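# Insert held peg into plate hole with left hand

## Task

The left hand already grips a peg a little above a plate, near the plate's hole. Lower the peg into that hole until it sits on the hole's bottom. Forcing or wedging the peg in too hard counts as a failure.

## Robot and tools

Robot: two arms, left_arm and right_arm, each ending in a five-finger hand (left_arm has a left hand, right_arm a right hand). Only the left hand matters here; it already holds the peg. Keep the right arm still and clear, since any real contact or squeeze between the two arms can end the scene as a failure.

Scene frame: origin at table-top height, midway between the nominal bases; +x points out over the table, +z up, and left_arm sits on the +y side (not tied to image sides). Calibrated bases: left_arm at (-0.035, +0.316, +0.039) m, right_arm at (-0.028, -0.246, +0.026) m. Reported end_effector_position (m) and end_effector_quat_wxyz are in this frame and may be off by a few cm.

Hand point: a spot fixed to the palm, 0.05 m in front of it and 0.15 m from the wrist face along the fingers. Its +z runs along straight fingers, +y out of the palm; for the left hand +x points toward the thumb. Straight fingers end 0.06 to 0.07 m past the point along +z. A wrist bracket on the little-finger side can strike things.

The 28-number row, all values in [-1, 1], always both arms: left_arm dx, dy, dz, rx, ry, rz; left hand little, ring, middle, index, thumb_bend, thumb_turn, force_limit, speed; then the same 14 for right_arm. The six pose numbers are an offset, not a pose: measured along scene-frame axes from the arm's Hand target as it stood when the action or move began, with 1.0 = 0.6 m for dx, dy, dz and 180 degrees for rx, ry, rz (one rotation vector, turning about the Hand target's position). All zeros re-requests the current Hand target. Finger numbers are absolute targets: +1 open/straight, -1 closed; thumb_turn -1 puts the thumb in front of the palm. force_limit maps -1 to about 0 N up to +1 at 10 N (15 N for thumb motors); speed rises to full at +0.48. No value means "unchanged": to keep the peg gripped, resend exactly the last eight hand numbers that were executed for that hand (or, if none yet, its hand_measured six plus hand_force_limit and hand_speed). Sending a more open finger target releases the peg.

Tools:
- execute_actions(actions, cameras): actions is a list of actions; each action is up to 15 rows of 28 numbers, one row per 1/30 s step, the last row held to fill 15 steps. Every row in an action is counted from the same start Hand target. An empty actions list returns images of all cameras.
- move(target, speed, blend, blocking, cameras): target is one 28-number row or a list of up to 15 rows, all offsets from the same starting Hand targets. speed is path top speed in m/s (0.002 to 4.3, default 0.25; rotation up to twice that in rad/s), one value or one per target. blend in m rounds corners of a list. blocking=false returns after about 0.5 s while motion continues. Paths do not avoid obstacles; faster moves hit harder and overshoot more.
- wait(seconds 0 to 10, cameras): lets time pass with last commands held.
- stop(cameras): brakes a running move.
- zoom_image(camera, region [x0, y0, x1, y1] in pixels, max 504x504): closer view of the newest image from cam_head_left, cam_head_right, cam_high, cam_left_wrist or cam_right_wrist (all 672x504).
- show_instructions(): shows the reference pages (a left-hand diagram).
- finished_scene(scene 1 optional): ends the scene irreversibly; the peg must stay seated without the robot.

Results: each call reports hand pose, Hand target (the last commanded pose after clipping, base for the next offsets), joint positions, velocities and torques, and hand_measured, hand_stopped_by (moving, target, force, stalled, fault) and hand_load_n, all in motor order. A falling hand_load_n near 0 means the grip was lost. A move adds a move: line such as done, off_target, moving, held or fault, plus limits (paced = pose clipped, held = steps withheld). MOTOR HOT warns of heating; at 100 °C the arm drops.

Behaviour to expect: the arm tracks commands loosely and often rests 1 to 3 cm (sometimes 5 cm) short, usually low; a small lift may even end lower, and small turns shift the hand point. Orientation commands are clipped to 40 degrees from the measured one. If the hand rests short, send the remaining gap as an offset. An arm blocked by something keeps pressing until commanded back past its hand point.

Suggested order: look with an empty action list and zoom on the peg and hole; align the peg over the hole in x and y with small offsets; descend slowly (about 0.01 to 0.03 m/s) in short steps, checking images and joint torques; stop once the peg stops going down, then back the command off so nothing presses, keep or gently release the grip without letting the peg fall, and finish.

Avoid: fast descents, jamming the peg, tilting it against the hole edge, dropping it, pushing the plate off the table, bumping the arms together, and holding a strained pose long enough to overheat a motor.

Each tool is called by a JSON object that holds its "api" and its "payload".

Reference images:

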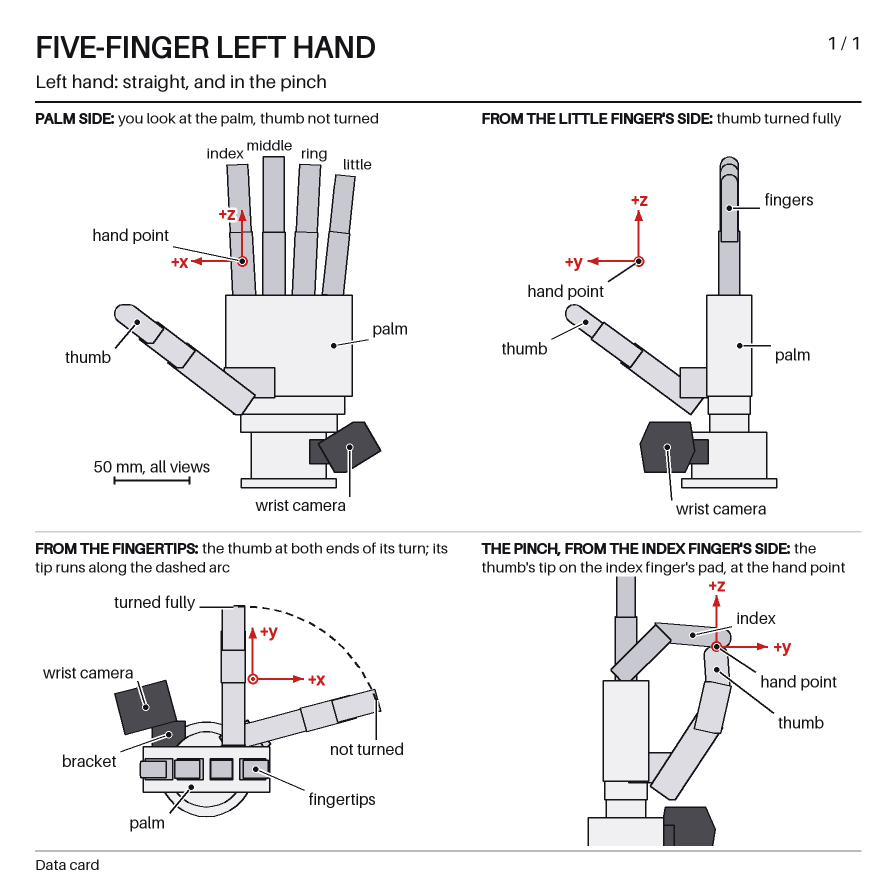

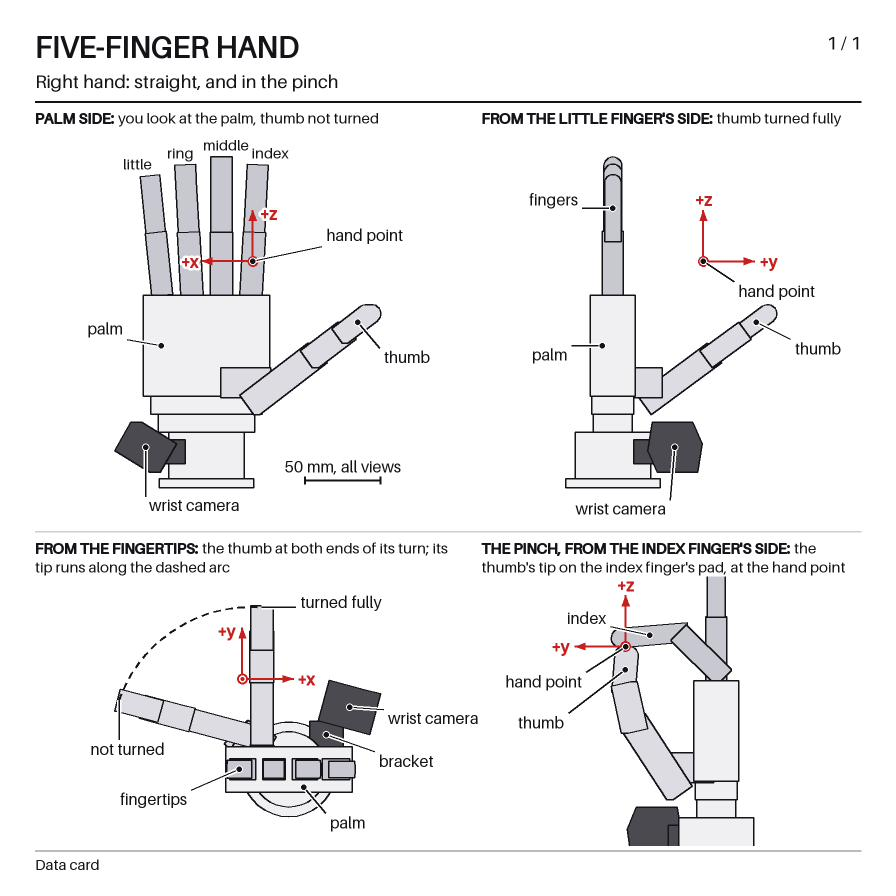

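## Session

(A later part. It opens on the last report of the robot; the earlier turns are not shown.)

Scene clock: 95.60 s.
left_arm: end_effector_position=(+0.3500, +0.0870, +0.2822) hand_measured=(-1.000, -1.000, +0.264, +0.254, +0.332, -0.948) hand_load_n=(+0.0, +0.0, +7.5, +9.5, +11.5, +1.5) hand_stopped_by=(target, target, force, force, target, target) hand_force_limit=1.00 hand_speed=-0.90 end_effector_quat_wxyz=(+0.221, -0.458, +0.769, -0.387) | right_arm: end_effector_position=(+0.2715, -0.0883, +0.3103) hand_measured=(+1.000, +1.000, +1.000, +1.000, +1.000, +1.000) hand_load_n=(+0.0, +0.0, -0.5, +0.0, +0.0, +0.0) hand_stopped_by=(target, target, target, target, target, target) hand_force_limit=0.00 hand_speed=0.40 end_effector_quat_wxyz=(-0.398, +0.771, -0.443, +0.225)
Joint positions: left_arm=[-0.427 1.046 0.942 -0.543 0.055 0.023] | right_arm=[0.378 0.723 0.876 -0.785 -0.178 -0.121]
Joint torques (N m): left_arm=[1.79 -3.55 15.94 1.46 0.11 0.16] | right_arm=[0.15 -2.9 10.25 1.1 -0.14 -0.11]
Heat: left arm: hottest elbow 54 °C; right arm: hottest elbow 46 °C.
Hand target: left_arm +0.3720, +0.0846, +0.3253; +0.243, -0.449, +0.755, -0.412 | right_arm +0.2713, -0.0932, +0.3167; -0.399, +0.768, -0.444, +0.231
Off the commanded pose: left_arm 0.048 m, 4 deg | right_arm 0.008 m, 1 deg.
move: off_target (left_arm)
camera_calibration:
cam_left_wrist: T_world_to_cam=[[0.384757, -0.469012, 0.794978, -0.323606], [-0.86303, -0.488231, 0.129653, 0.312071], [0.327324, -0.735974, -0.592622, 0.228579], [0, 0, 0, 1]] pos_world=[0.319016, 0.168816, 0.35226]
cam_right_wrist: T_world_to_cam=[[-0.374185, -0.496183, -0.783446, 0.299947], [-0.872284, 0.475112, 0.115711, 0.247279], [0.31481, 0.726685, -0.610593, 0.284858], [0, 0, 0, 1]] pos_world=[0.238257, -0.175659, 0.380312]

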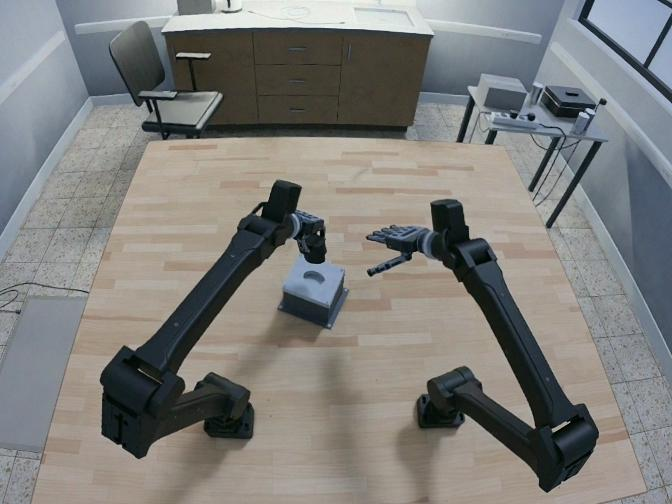

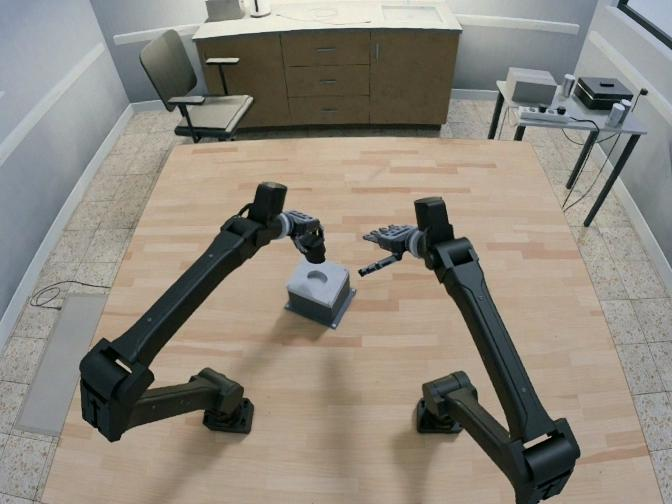

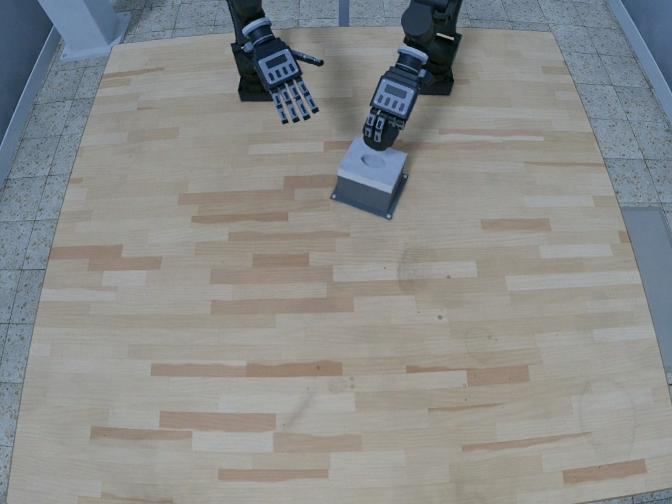

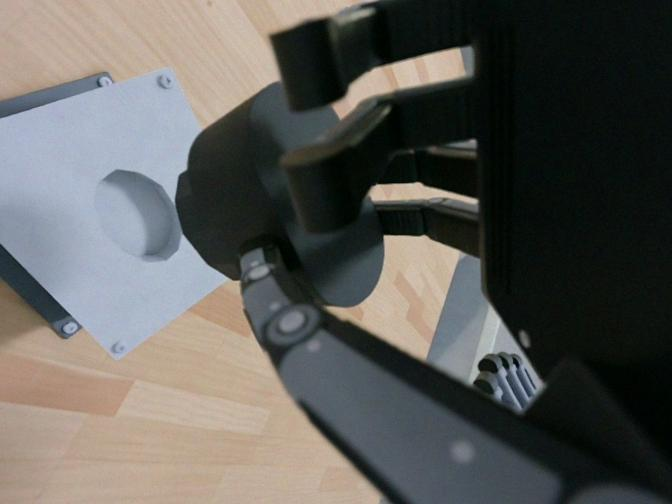

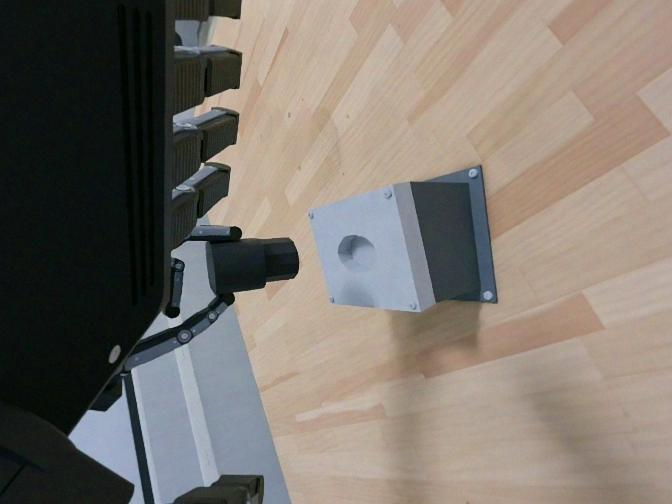

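{"api": "zoom_image", "payload": {"camera": "cam_right_wrist", "region": [325, 222, 389, 286]}}

{"api": "zoom_image", "payload": {"camera": "cam_left_wrist", "region": [80, 150, 200, 280]}}

{"api": "zoom_image", "payload": {"camera": "cam_left_wrist", "region": [160, 140, 280, 290]}}

{"api": "zoom_image", "payload": {"camera": "cam_right_wrist", "region": [250, 225, 314, 289]}}

Scaled by 7.875 from the camera's 672x504 image, which has a finer 960x720 frame.

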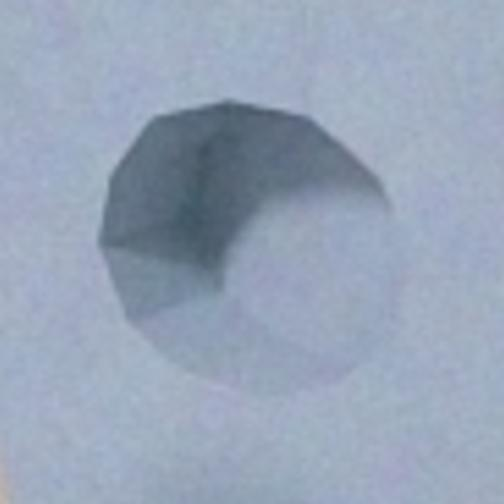

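Scaled by 3.877 from the camera's 672x504 image, which has a finer 960x720 frame.

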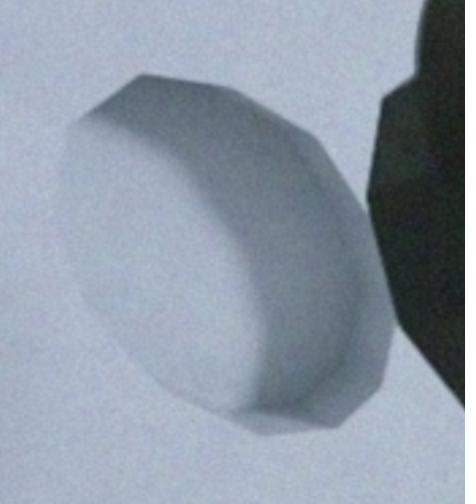

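Scaled by 3.360 from the camera's 672x504 image, which has a finer 960x720 frame.

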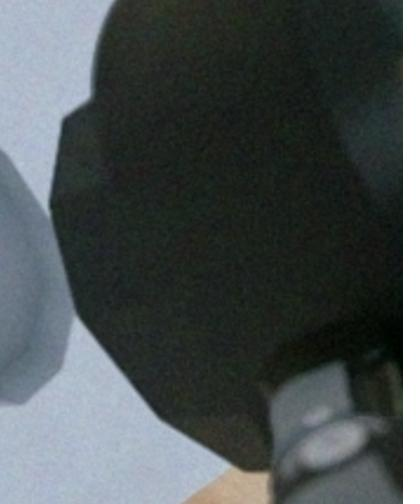

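Scaled by 7.875 from the camera's 672x504 image, which has a finer 960x720 frame.

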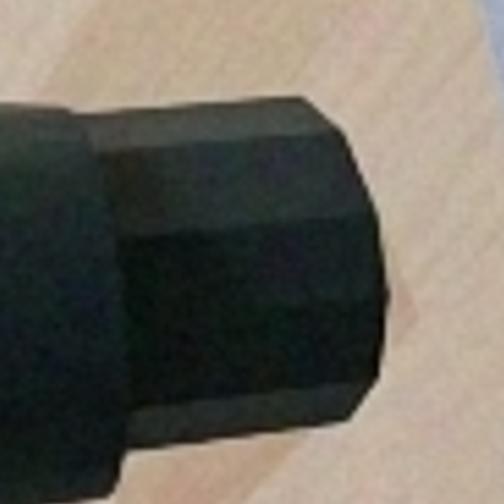

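{"api": "zoom_image", "payload": {"camera": "cam_left_wrist", "region": [165, 160, 215, 210]}}

{"api": "zoom_image", "payload": {"camera": "cam_left_wrist", "region": [170, 220, 250, 290]}}

{"api": "zoom_image", "payload": {"camera": "cam_right_wrist", "region": [195, 215, 315, 315]}}

{"api": "zoom_image", "payload": {"camera": "cam_head_left", "region": [280, 200, 350, 300]}}

{"api": "zoom_image", "payload": {"camera": "cam_head_right", "region": [280, 200, 350, 300]}}

Scaled by 10.080 from the camera's 672x504 image, which has a finer 960x720 frame.

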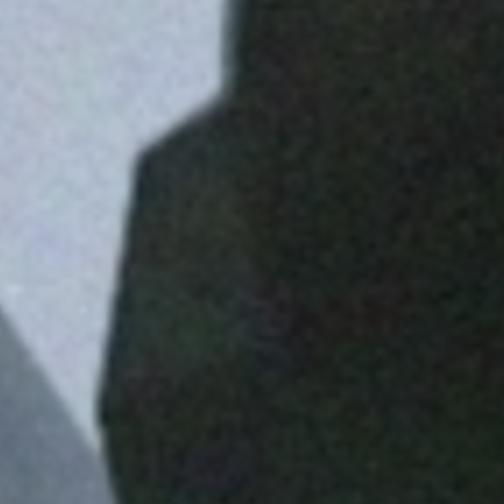

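Scaled by 6.300 from the camera's 672x504 image, which has a finer 960x720 frame.

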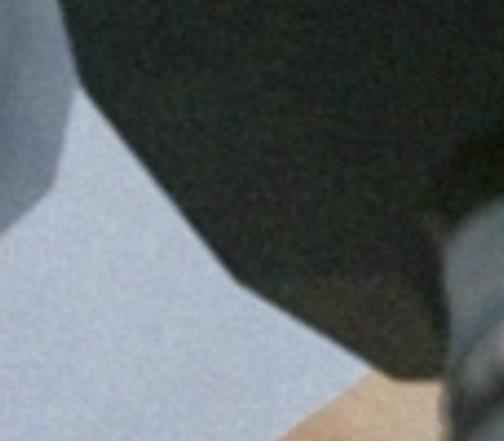

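Scaled by 4.200 from the camera's 672x504 image, which has a finer 960x720 frame.

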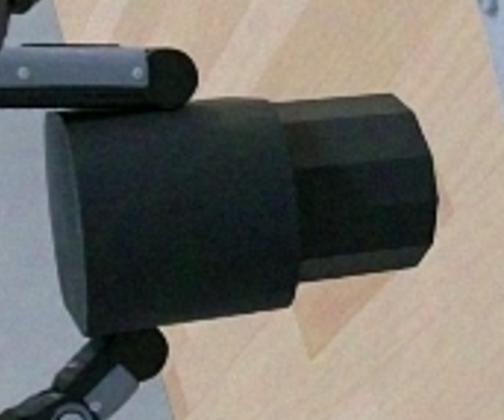

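Scaled by 5.040 from the camera's 672x504 image, which has a finer 960x720 frame.

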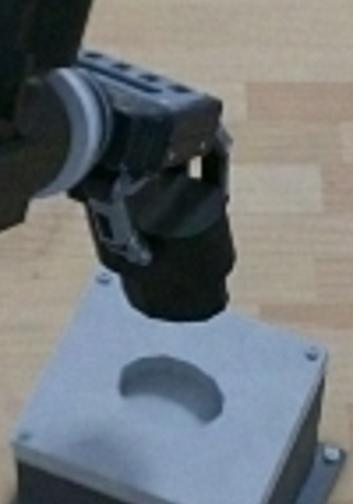

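Scaled by 5.040 from the camera's 672x504 image, which has a finer 960x720 frame.

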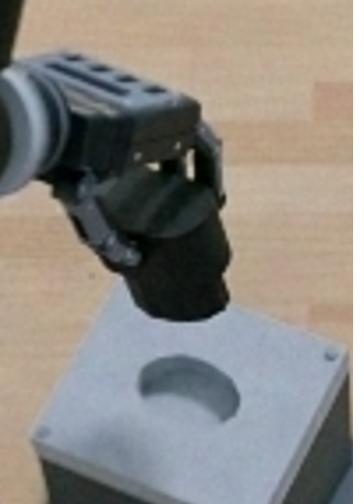

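{"api": "zoom_image", "payload": {"camera": "cam_right_wrist", "region": [370, 150, 510, 320]}}

{"api": "zoom_image", "payload": {"camera": "cam_head_right", "region": [270, 240, 370, 340]}}

{"api": "zoom_image", "payload": {"camera": "cam_left_wrist", "region": [0, 50, 240, 370]}}

Scaled by 2.965 from the camera's 672x504 image, which has a finer 960x720 frame.

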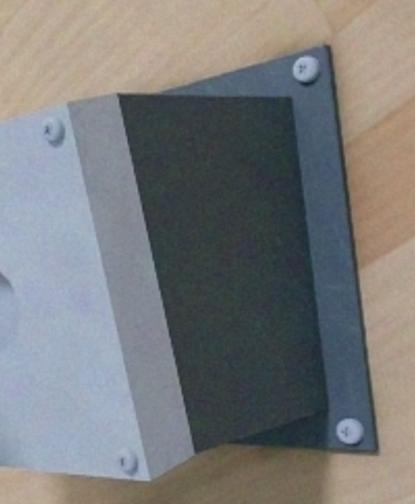

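Scaled by 5.040 from the camera's 672x504 image, which has a finer 960x720 frame.

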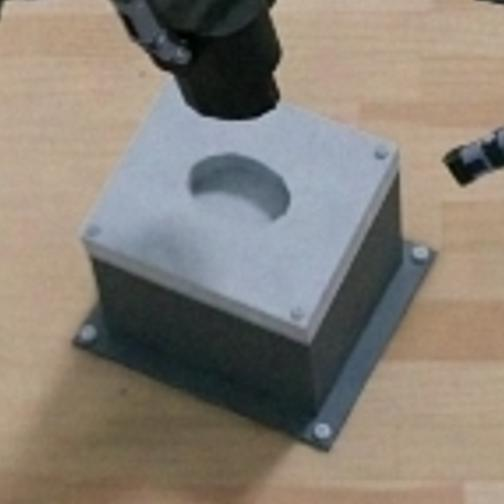

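Scaled by 1.575 from the camera's 672x504 image, which has a finer 960x720 frame.

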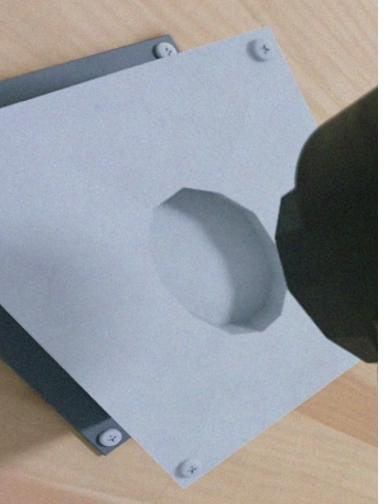

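{"api": "zoom_image", "payload": {"camera": "cam_head_left", "region": [290, 225, 335, 270]}}

{"api": "zoom_image", "payload": {"camera": "cam_head_right", "region": [290, 225, 335, 270]}}

{"api": "zoom_image", "payload": {"camera": "cam_left_wrist", "region": [160, 60, 400, 320]}}

Scaled by 11.200 from the camera's 672x504 image, which has a finer 960x720 frame.

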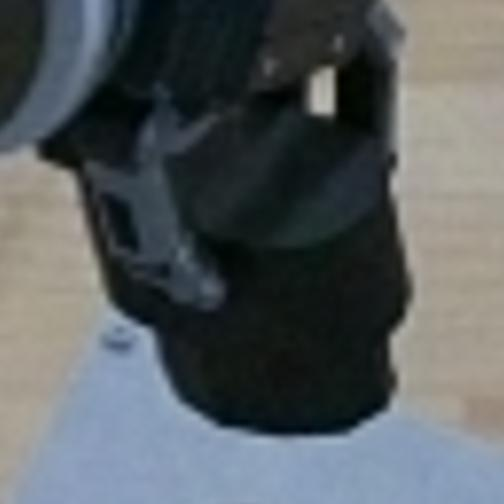

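Scaled by 11.200 from the camera's 672x504 image, which has a finer 960x720 frame.

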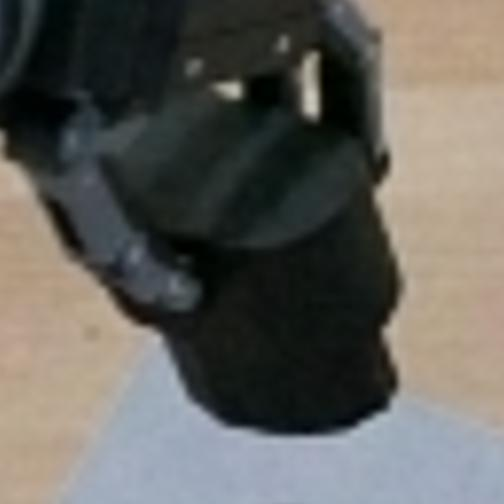

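Scaled by 1.938 from the camera's 672x504 image, which has a finer 960x720 frame.

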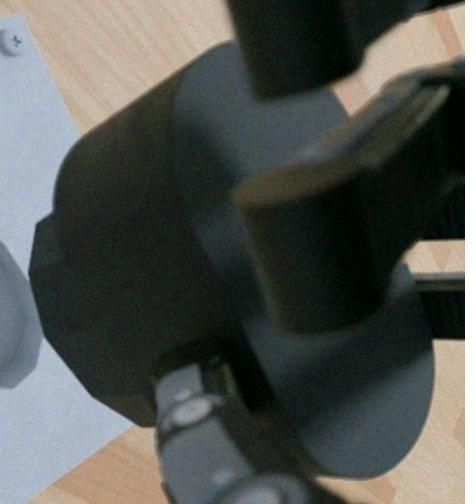

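{"api": "move", "payload": {"target": [0,0,0,0,0,0,-1,-1,0.264,0.254,0.326,-0.948,1.0,-0.9,0.266,-0.031,0.074,0,0,0.25,1,1,1,1,1,1,0,0.4], "speed": 0.15, "cameras": ["cam_right_wrist", "cam_head_left"]}}

Scene clock: 279.47 s.
left_arm: end_effector_position=(+0.3500, +0.0870, +0.2822) hand_measured=(-1.000, -1.000, +0.264, +0.254, +0.332, -0.948) hand_load_n=(+0.0, +0.0, +7.0, +10.0, +11.5, +1.5) hand_stopped_by=(target, target, force, force, target, target) hand_force_limit=1.00 hand_speed=-0.90 end_effector_quat_wxyz=(+0.221, -0.458, +0.769, -0.387) | right_arm: end_effector_position=(+0.4153, -0.1070, +0.3476) hand_measured=(+1.000, +1.000, +1.000, +1.000, +1.000, +1.000) hand_load_n=(+0.0, +0.0, +0.0, +0.0, +0.0, +0.0) hand_stopped_by=(target, target, target, target, target, target) hand_force_limit=0.00 hand_speed=0.40 end_effector_quat_wxyz=(-0.455, +0.881, -0.120, +0.047)
Joint positions: left_arm=[-0.427 1.046 0.942 -0.543 0.055 0.023] | right_arm=[0.088 1.442 1.541 -1.321 -0.904 -1.103]
Joint torques (N m): left_arm=[1.73 -3.43 15.98 1.46 0.1 0.15] | right_arm=[-0.09 -11.4 12.88 0.38 -0.67 -0.1]
Heat: left arm: hottest elbow 69 °C; right arm: hottest elbow 49 °C.
Hand target: left_arm +0.3720, +0.0846, +0.3253; +0.243, -0.449, +0.755, -0.412 | right_arm +0.4308, -0.1117, +0.3611; -0.457, +0.880, -0.116, +0.061
Off the commanded pose: left_arm 0.048 m, 4 deg | right_arm 0.021 m, 2 deg.
move: off_target (left_arm, right_arm)
camera_calibration:
cam_right_wrist: T_world_to_cam=[[0.0688151, -0.610989, -0.788643, 0.179254], [-0.950708, -0.279749, 0.133774, 0.322756], [-0.302356, 0.740563, -0.600122, 0.530056], [0, 0, 0, 1]] pos_world=[0.454777, -0.192728, 0.416289]
Images, in order (width x height): cam_head_left 672x504, cam_right_wrist 672x504.

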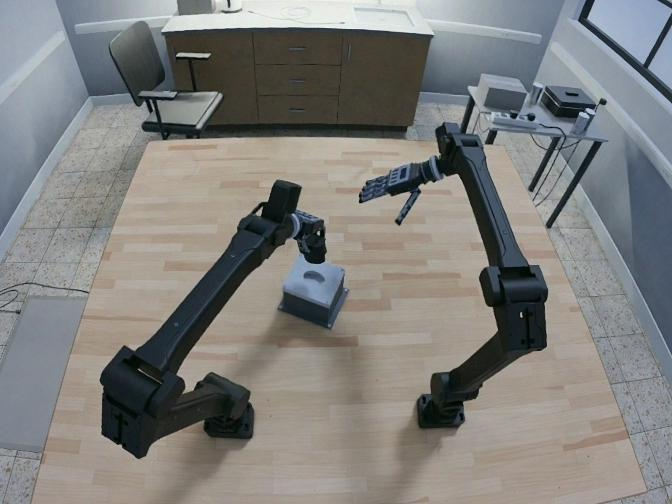

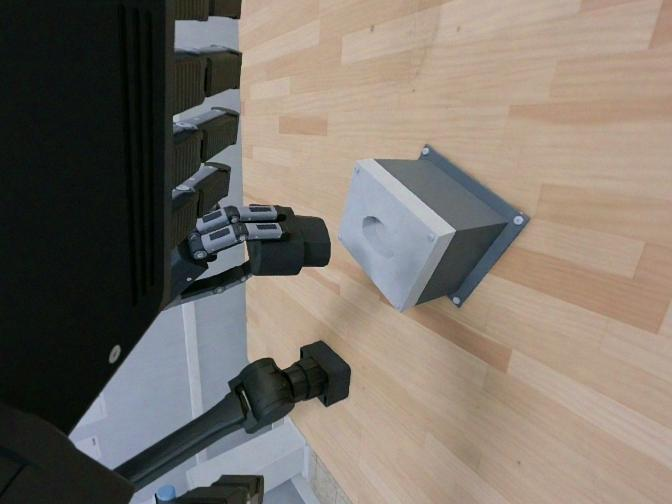

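{"api": "zoom_image", "payload": {"camera": "cam_right_wrist", "region": [240, 150, 460, 320]}}

{"api": "zoom_image", "payload": {"camera": "cam_right_wrist", "region": [245, 195, 345, 285]}}

Scaled by 2.291 from the camera's 672x504 image, which has a finer 960x720 frame.

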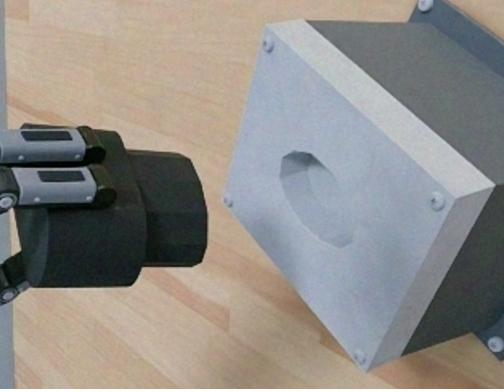

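Scaled by 5.040 from the camera's 672x504 image, which has a finer 960x720 frame.

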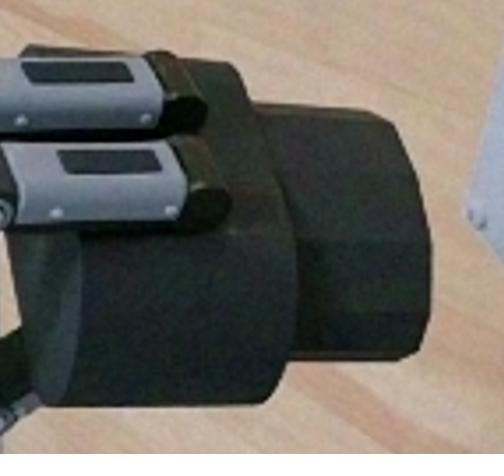

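{"api": "zoom_image", "payload": {"camera": "cam_right_wrist", "region": [350, 200, 410, 270]}}

Scaled by 7.200 from the camera's 672x504 image, which has a finer 960x720 frame.

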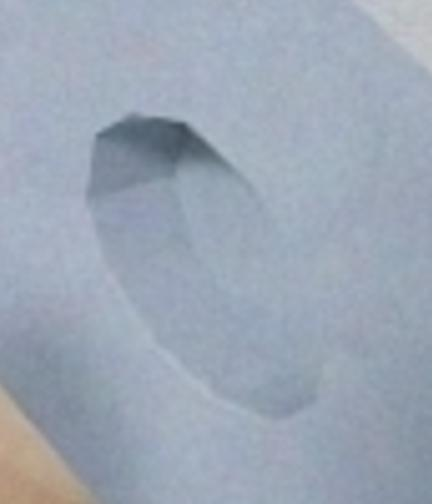

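{"api": "move", "payload": {"target": [0,0,0,0.0258,-0.0761,0.007,-1,-1,0.264,0.254,0.326,-0.948,1.0,-0.9,0,0,0,0,0,0,1,1,1,1,1,1,0,0.4], "speed": 0.1, "cameras": ["cam_right_wrist", "cam_left_wrist", "cam_head_left"]}}

{"api": "zoom_image", "payload": {"camera": "cam_right_wrist", "region": [240, 150, 460, 320]}}

{"api": "zoom_image", "payload": {"camera": "cam_right_wrist", "region": [245, 195, 345, 285]}}

{"api": "zoom_image", "payload": {"camera": "cam_left_wrist", "region": [0, 0, 400, 400]}}

Scene clock: 295.87 s.
left_arm: end_effector_position=(+0.3726, +0.0909, +0.3061) hand_measured=(-1.000, -1.000, +0.264, +0.254, +0.332, -0.948) hand_load_n=(+0.0, +0.0, +7.0, +10.0, +11.5, +1.5) hand_stopped_by=(target, target, force, force, target, target) hand_force_limit=1.00 hand_speed=-0.90 end_effector_quat_wxyz=(+0.338, -0.412, +0.741, -0.409) | right_arm: end_effector_position=(+0.4153, -0.1070, +0.3476) hand_measured=(+1.000, +1.000, +1.000, +1.000, +1.000, +1.000) hand_load_n=(+0.0, +0.0, +0.0, +0.0, +0.0, -0.5) hand_stopped_by=(target, target, target, target, target, target) hand_force_limit=0.00 hand_speed=0.40 end_effector_quat_wxyz=(-0.455, +0.881, -0.120, +0.047)
Joint positions: left_arm=[-0.485 0.994 0.883 -0.343 -0.118 0.126] | right_arm=[0.088 1.442 1.541 -1.321 -0.904 -1.104]
Joint torques (N m): left_arm=[-0.79 -4.89 9.87 3.18 -0.31 0.16] | right_arm=[-0.09 -10.93 13.04 0.24 -0.69 -0.09]
Heat: left arm: hottest elbow 69 °C; right arm: hottest elbow 53 °C.
Hand target: left_arm +0.3720, +0.0847, +0.3252; +0.353, -0.395, +0.732, -0.429 | right_arm +0.4309, -0.1117, +0.3611; -0.457, +0.880, -0.116, +0.061
Off the commanded pose: left_arm 0.020 m, 4 deg | right_arm 0.021 m, 2 deg.
move: off_target (left_arm, right_arm)
camera_calibration:
cam_left_wrist: T_world_to_cam=[[0.197901, -0.518116, 0.8321, -0.28671], [-0.845923, -0.519148, -0.122065, 0.40386], [0.495227, -0.679736, -0.541026, 0.154711], [0, 0, 0, 1]] pos_world=[0.321758, 0.166277, 0.371571]
cam_right_wrist: T_world_to_cam=[[0.069538, -0.611072, -0.788515, 0.178856], [-0.950664, -0.280142, 0.133263, 0.322873], [-0.302329, 0.740346, -0.600405, 0.530119], [0, 0, 0, 1]] pos_world=[0.454776, -0.192727, 0.41629]
Images, in order (width x height): cam_head_left 672x504, cam_left_wrist 672x504, cam_right_wrist 672x504.

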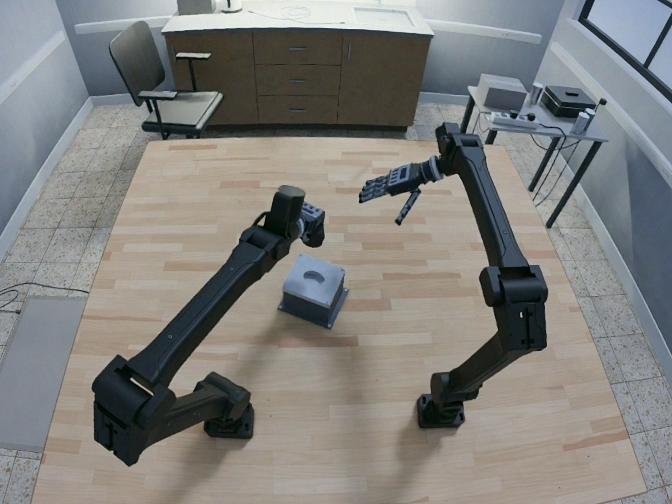

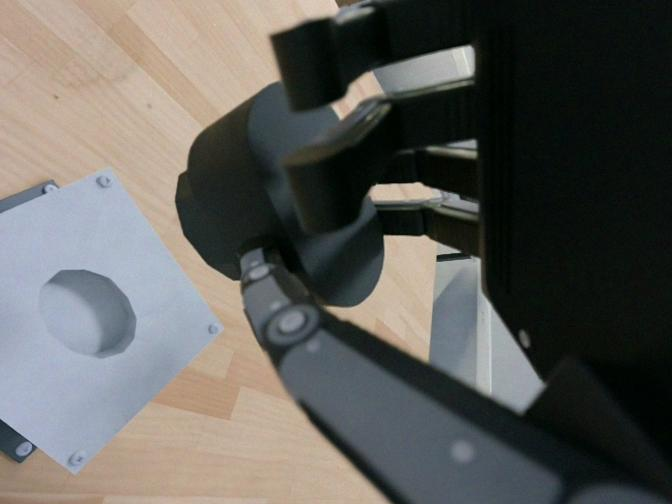

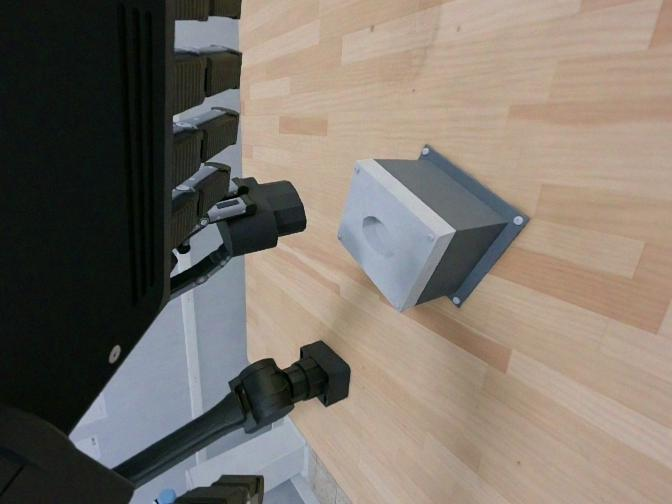

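Scaled by 2.291 from the camera's 672x504 image, which has a finer 960x720 frame.

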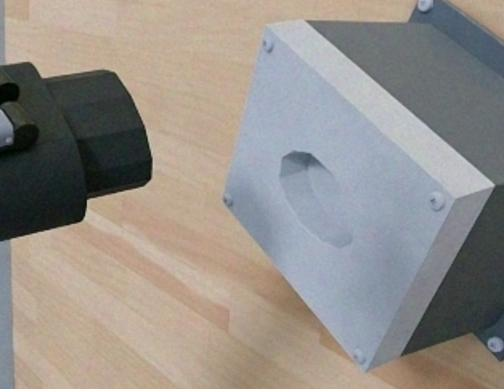

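Scaled by 5.040 from the camera's 672x504 image, which has a finer 960x720 frame.

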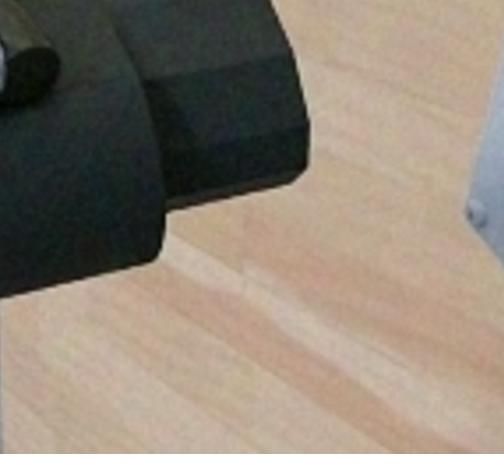

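Scaled by 1.260 from the camera's 672x504 image, which has a finer 960x720 frame.

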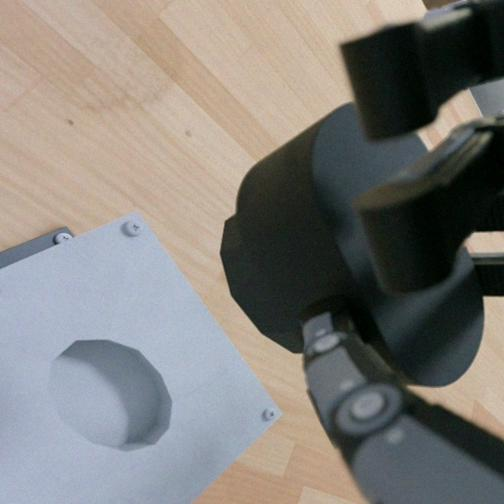

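{"api": "zoom_image", "payload": {"camera": "cam_left_wrist", "region": [30, 260, 150, 370]}}

{"api": "move", "payload": {"target": [0,0,0,0,0,0,-1,-1,0.264,0.254,0.326,-0.948,1.0,-0.9,-0.266,0.031,-0.04,0,0,-0.25,1,1,1,1,1,1,0,0.4], "speed": 0.18, "cameras": ["cam_right_wrist", "cam_left_wrist"]}}

{"api": "zoom_image", "payload": {"camera": "cam_right_wrist", "region": [220, 160, 440, 320]}}

Scaled by 4.200 from the camera's 672x504 image, which has a finer 960x720 frame.

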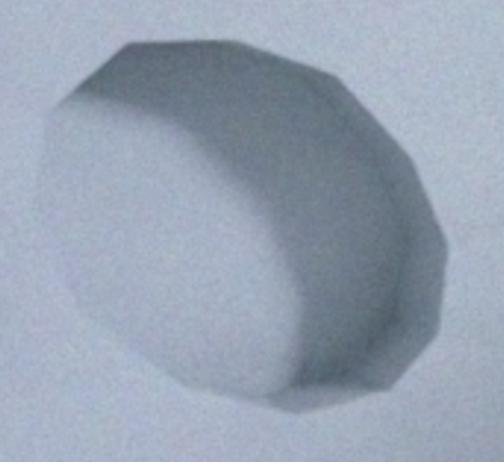

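Scene clock: 303.20 s.
left_arm: end_effector_position=(+0.3727, +0.0909, +0.3061) hand_measured=(-1.000, -1.000, +0.264, +0.254, +0.332, -0.948) hand_load_n=(+0.0, +0.0, +7.0, +9.5, +11.5, +1.5) hand_stopped_by=(target, target, force, force, target, target) hand_force_limit=1.00 hand_speed=-0.90 end_effector_quat_wxyz=(+0.339, -0.411, +0.741, -0.409) | right_arm: end_effector_position=(+0.2731, -0.0972, +0.3367) hand_measured=(+1.000, +1.000, +1.000, +1.000, +1.000, +1.000) hand_load_n=(-0.5, +0.0, +0.0, +0.0, +0.0, +0.0) hand_stopped_by=(target, target, target, target, target, target) hand_force_limit=0.00 hand_speed=0.40 end_effector_quat_wxyz=(-0.393, +0.770, -0.447, +0.230)
Joint positions: left_arm=[-0.485 0.994 0.883 -0.343 -0.118 0.127] | right_arm=[0.351 0.734 0.953 -0.857 -0.183 -0.137]
Joint torques (N m): left_arm=[-0.79 -4.95 9.83 3.17 -0.32 0.18] | right_arm=[2.43 -2.96 8.98 1.92 0 0.09]
Heat: left arm: hottest elbow 64 °C; right arm: hottest elbow 53 °C.
Hand target: left_arm +0.3721, +0.0847, +0.3252; +0.353, -0.394, +0.732, -0.429 | right_arm +0.2713, -0.0931, +0.3370; -0.399, +0.768, -0.444, +0.231
Off the commanded pose: left_arm 0.020 m, 4 deg | right_arm 0.005 m, 1 deg.
move: off_target (left_arm)
camera_calibration:
cam_left_wrist: T_world_to_cam=[[0.197245, -0.518576, 0.83197, -0.286477], [-0.846051, -0.518773, -0.122774, 0.404199], [0.49527, -0.679672, -0.541067, 0.154706], [0, 0, 0, 1]] pos_world=[0.321858, 0.166277, 0.371671]
cam_right_wrist: T_world_to_cam=[[-0.380153, -0.498658, -0.778989, 0.316727], [-0.865934, 0.487845, 0.110295, 0.251147], [0.325026, 0.716482, -0.617261, 0.305393], [0, 0, 0, 1]] pos_world=[0.23862, -0.18339, 0.407534]
Images, in order (width x height): cam_left_wrist 672x504, cam_right_wrist 672x504.

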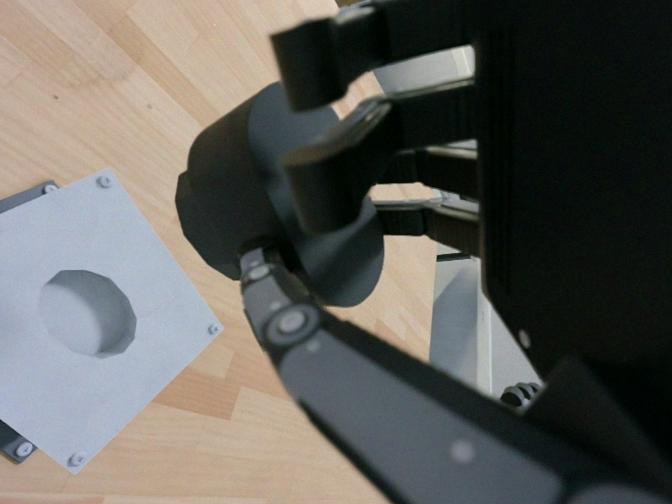

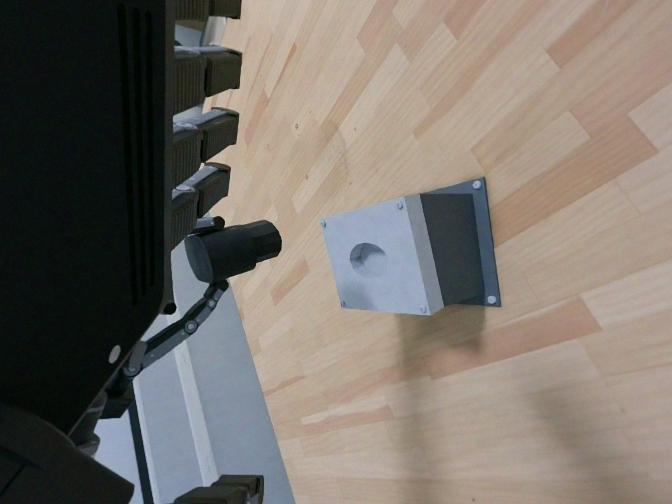

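Scaled by 2.291 from the camera's 672x504 image, which has a finer 960x720 frame.

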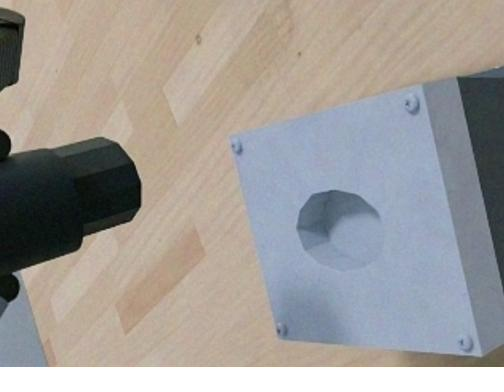

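{"api": "zoom_image", "payload": {"camera": "cam_right_wrist", "region": [185, 205, 295, 295]}}

{"api": "zoom_image", "payload": {"camera": "cam_right_wrist", "region": [340, 230, 400, 290]}}

Scaled by 4.582 from the camera's 672x504 image, which has a finer 960x720 frame.

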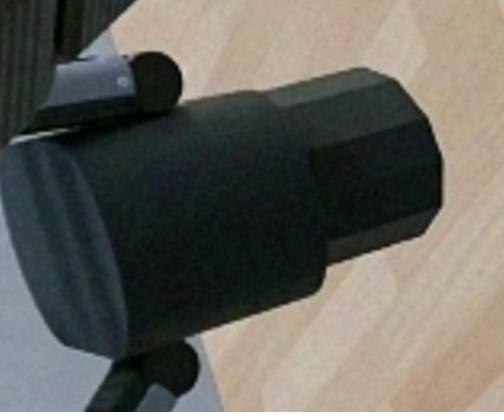

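Scaled by 8.400 from the camera's 672x504 image, which has a finer 960x720 frame.

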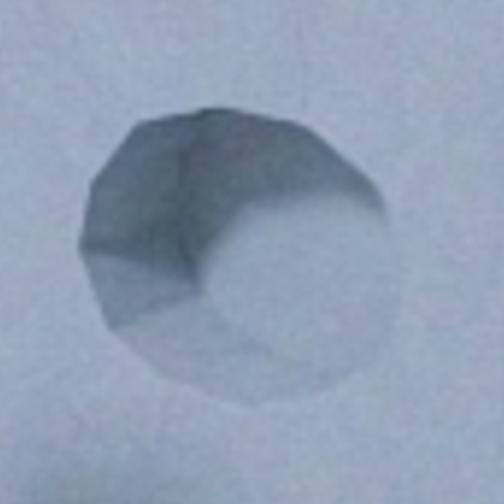

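{"api": "zoom_image", "payload": {"camera": "cam_right_wrist", "region": [240, 210, 290, 265]}}

Scaled by 9.164 from the camera's 672x504 image, which has a finer 960x720 frame.

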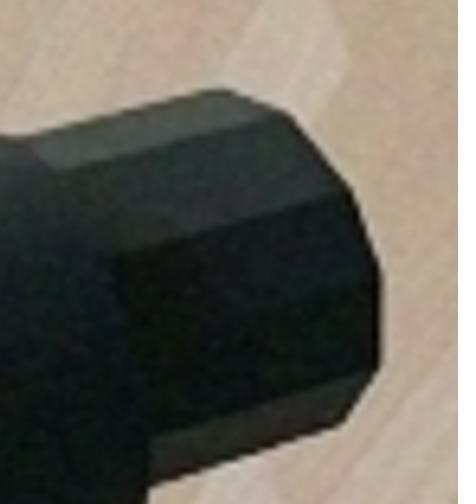

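{"api": "move", "payload": {"target": [-0.0883,-0.025,-0.115,0,0,0,-1,-1,0.264,0.254,0.326,-0.948,1.0,-0.9,0,0,0,0,0,0,1,1,1,1,1,1,0,0.4], "speed": 0.08, "cameras": ["cam_right_wrist", "cam_left_wrist"]}}

{"api": "zoom_image", "payload": {"camera": "cam_right_wrist", "region": [250, 200, 410, 320]}}

{"api": "zoom_image", "payload": {"camera": "cam_left_wrist", "region": [60, 120, 260, 320]}}

Scene clock: 334.67 s.
left_arm: end_effector_position=(+0.3190, +0.0785, +0.2388) hand_measured=(-1.000, -1.000, +0.264, +0.254, +0.332, -0.948) hand_load_n=(+0.0, +0.0, +7.0, +9.5, +11.5, +1.5) hand_stopped_by=(target, target, force, force, target, target) hand_force_limit=1.00 hand_speed=-0.90 end_effector_quat_wxyz=(+0.348, -0.397, +0.747, -0.404) | right_arm: end_effector_position=(+0.2731, -0.0972, +0.3368) hand_measured=(+1.000, +1.000, +1.000, +1.000, +1.000, +1.000) hand_load_n=(+0.0, +0.0, +0.0, -0.5, +0.0, -0.5) hand_stopped_by=(target, target, target, target, target, target) hand_force_limit=0.00 hand_speed=0.40 end_effector_quat_wxyz=(-0.393, +0.769, -0.448, +0.230)
Joint positions: left_arm=[-0.626 0.914 0.66 -0.208 -0.247 0.103] | right_arm=[0.351 0.734 0.953 -0.857 -0.183 -0.137]
Joint torques (N m): left_arm=[-0.73 -3.6 9.63 3.14 -0.39 -0.08] | right_arm=[1.85 -3.25 9.01 2.14 0 0.07]
Heat: left arm: hottest elbow 54 °C; right arm: hottest elbow 51 °C.
Hand target: left_arm +0.3191, +0.0697, +0.2564; +0.353, -0.394, +0.732, -0.429 | right_arm +0.2713, -0.0931, +0.3370; -0.399, +0.768, -0.444, +0.231
Off the commanded pose: left_arm 0.019 m, 4 deg | right_arm 0.004 m, 1 deg.
move: off_target (left_arm)
camera_calibration:
cam_left_wrist: T_world_to_cam=[[0.175358, -0.547354, 0.818323, -0.213764], [-0.851705, -0.501259, -0.152767, 0.351685], [0.493809, -0.670181, -0.554085, 0.139261], [0, 0, 0, 1]] pos_world=[0.268248, 0.152611, 0.305816]
cam_right_wrist: T_world_to_cam=[[-0.380645, -0.498058, -0.779132, 0.316975], [-0.865643, 0.488247, 0.1108, 0.250859], [0.325224, 0.716626, -0.61699, 0.305294], [0, 0, 0, 1]] pos_world=[0.23852, -0.183391, 0.407533]
Images, in order (width x height): cam_left_wrist 672x504, cam_right_wrist 672x504.

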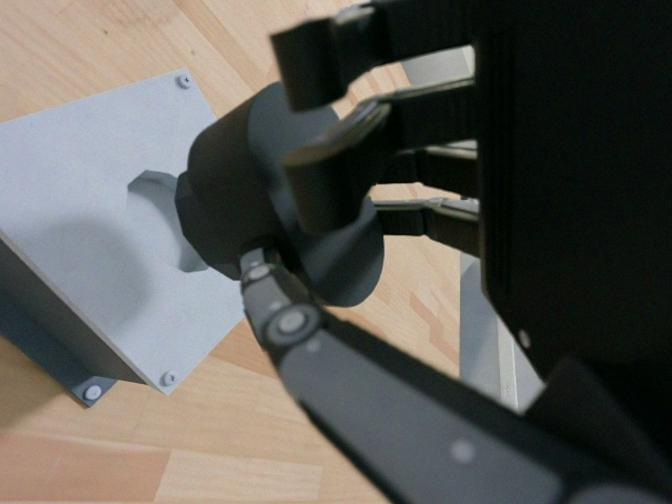

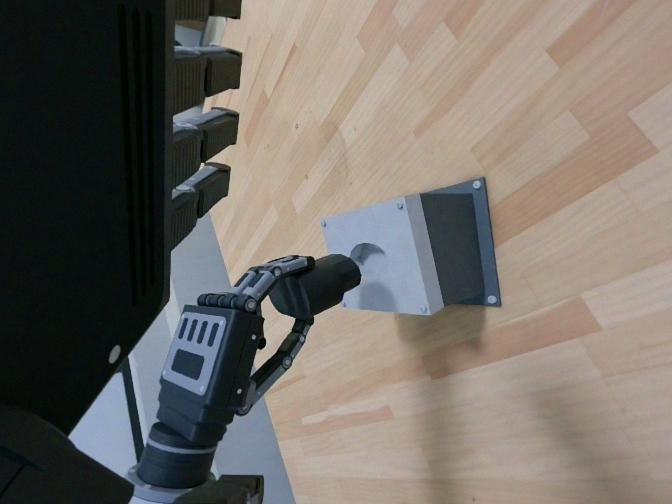

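Scaled by 3.150 from the camera's 672x504 image, which has a finer 960x720 frame.

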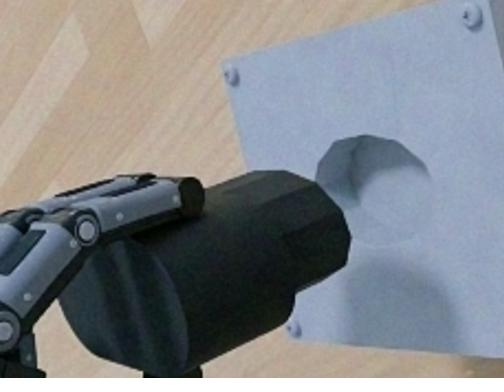

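Scaled by 2.520 from the camera's 672x504 image, which has a finer 960x720 frame.

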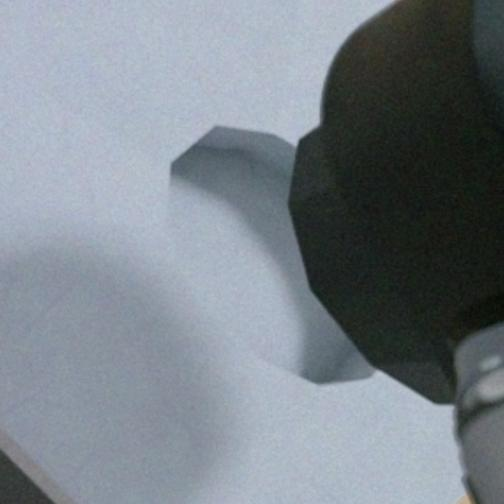

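{"api": "zoom_image", "payload": {"camera": "cam_right_wrist", "region": [265, 240, 375, 330]}}

{"api": "zoom_image", "payload": {"camera": "cam_right_wrist", "region": [320, 240, 370, 295]}}

Scaled by 4.582 from the camera's 672x504 image, which has a finer 960x720 frame.

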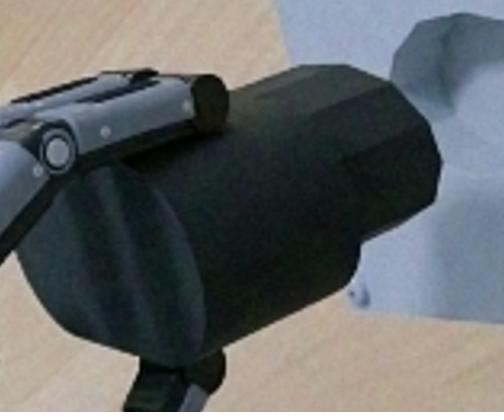

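Scaled by 9.164 from the camera's 672x504 image, which has a finer 960x720 frame.

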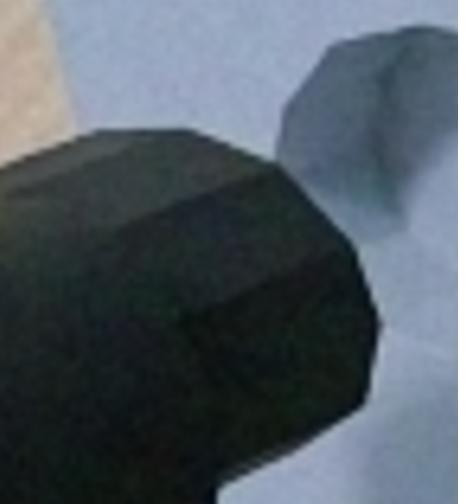

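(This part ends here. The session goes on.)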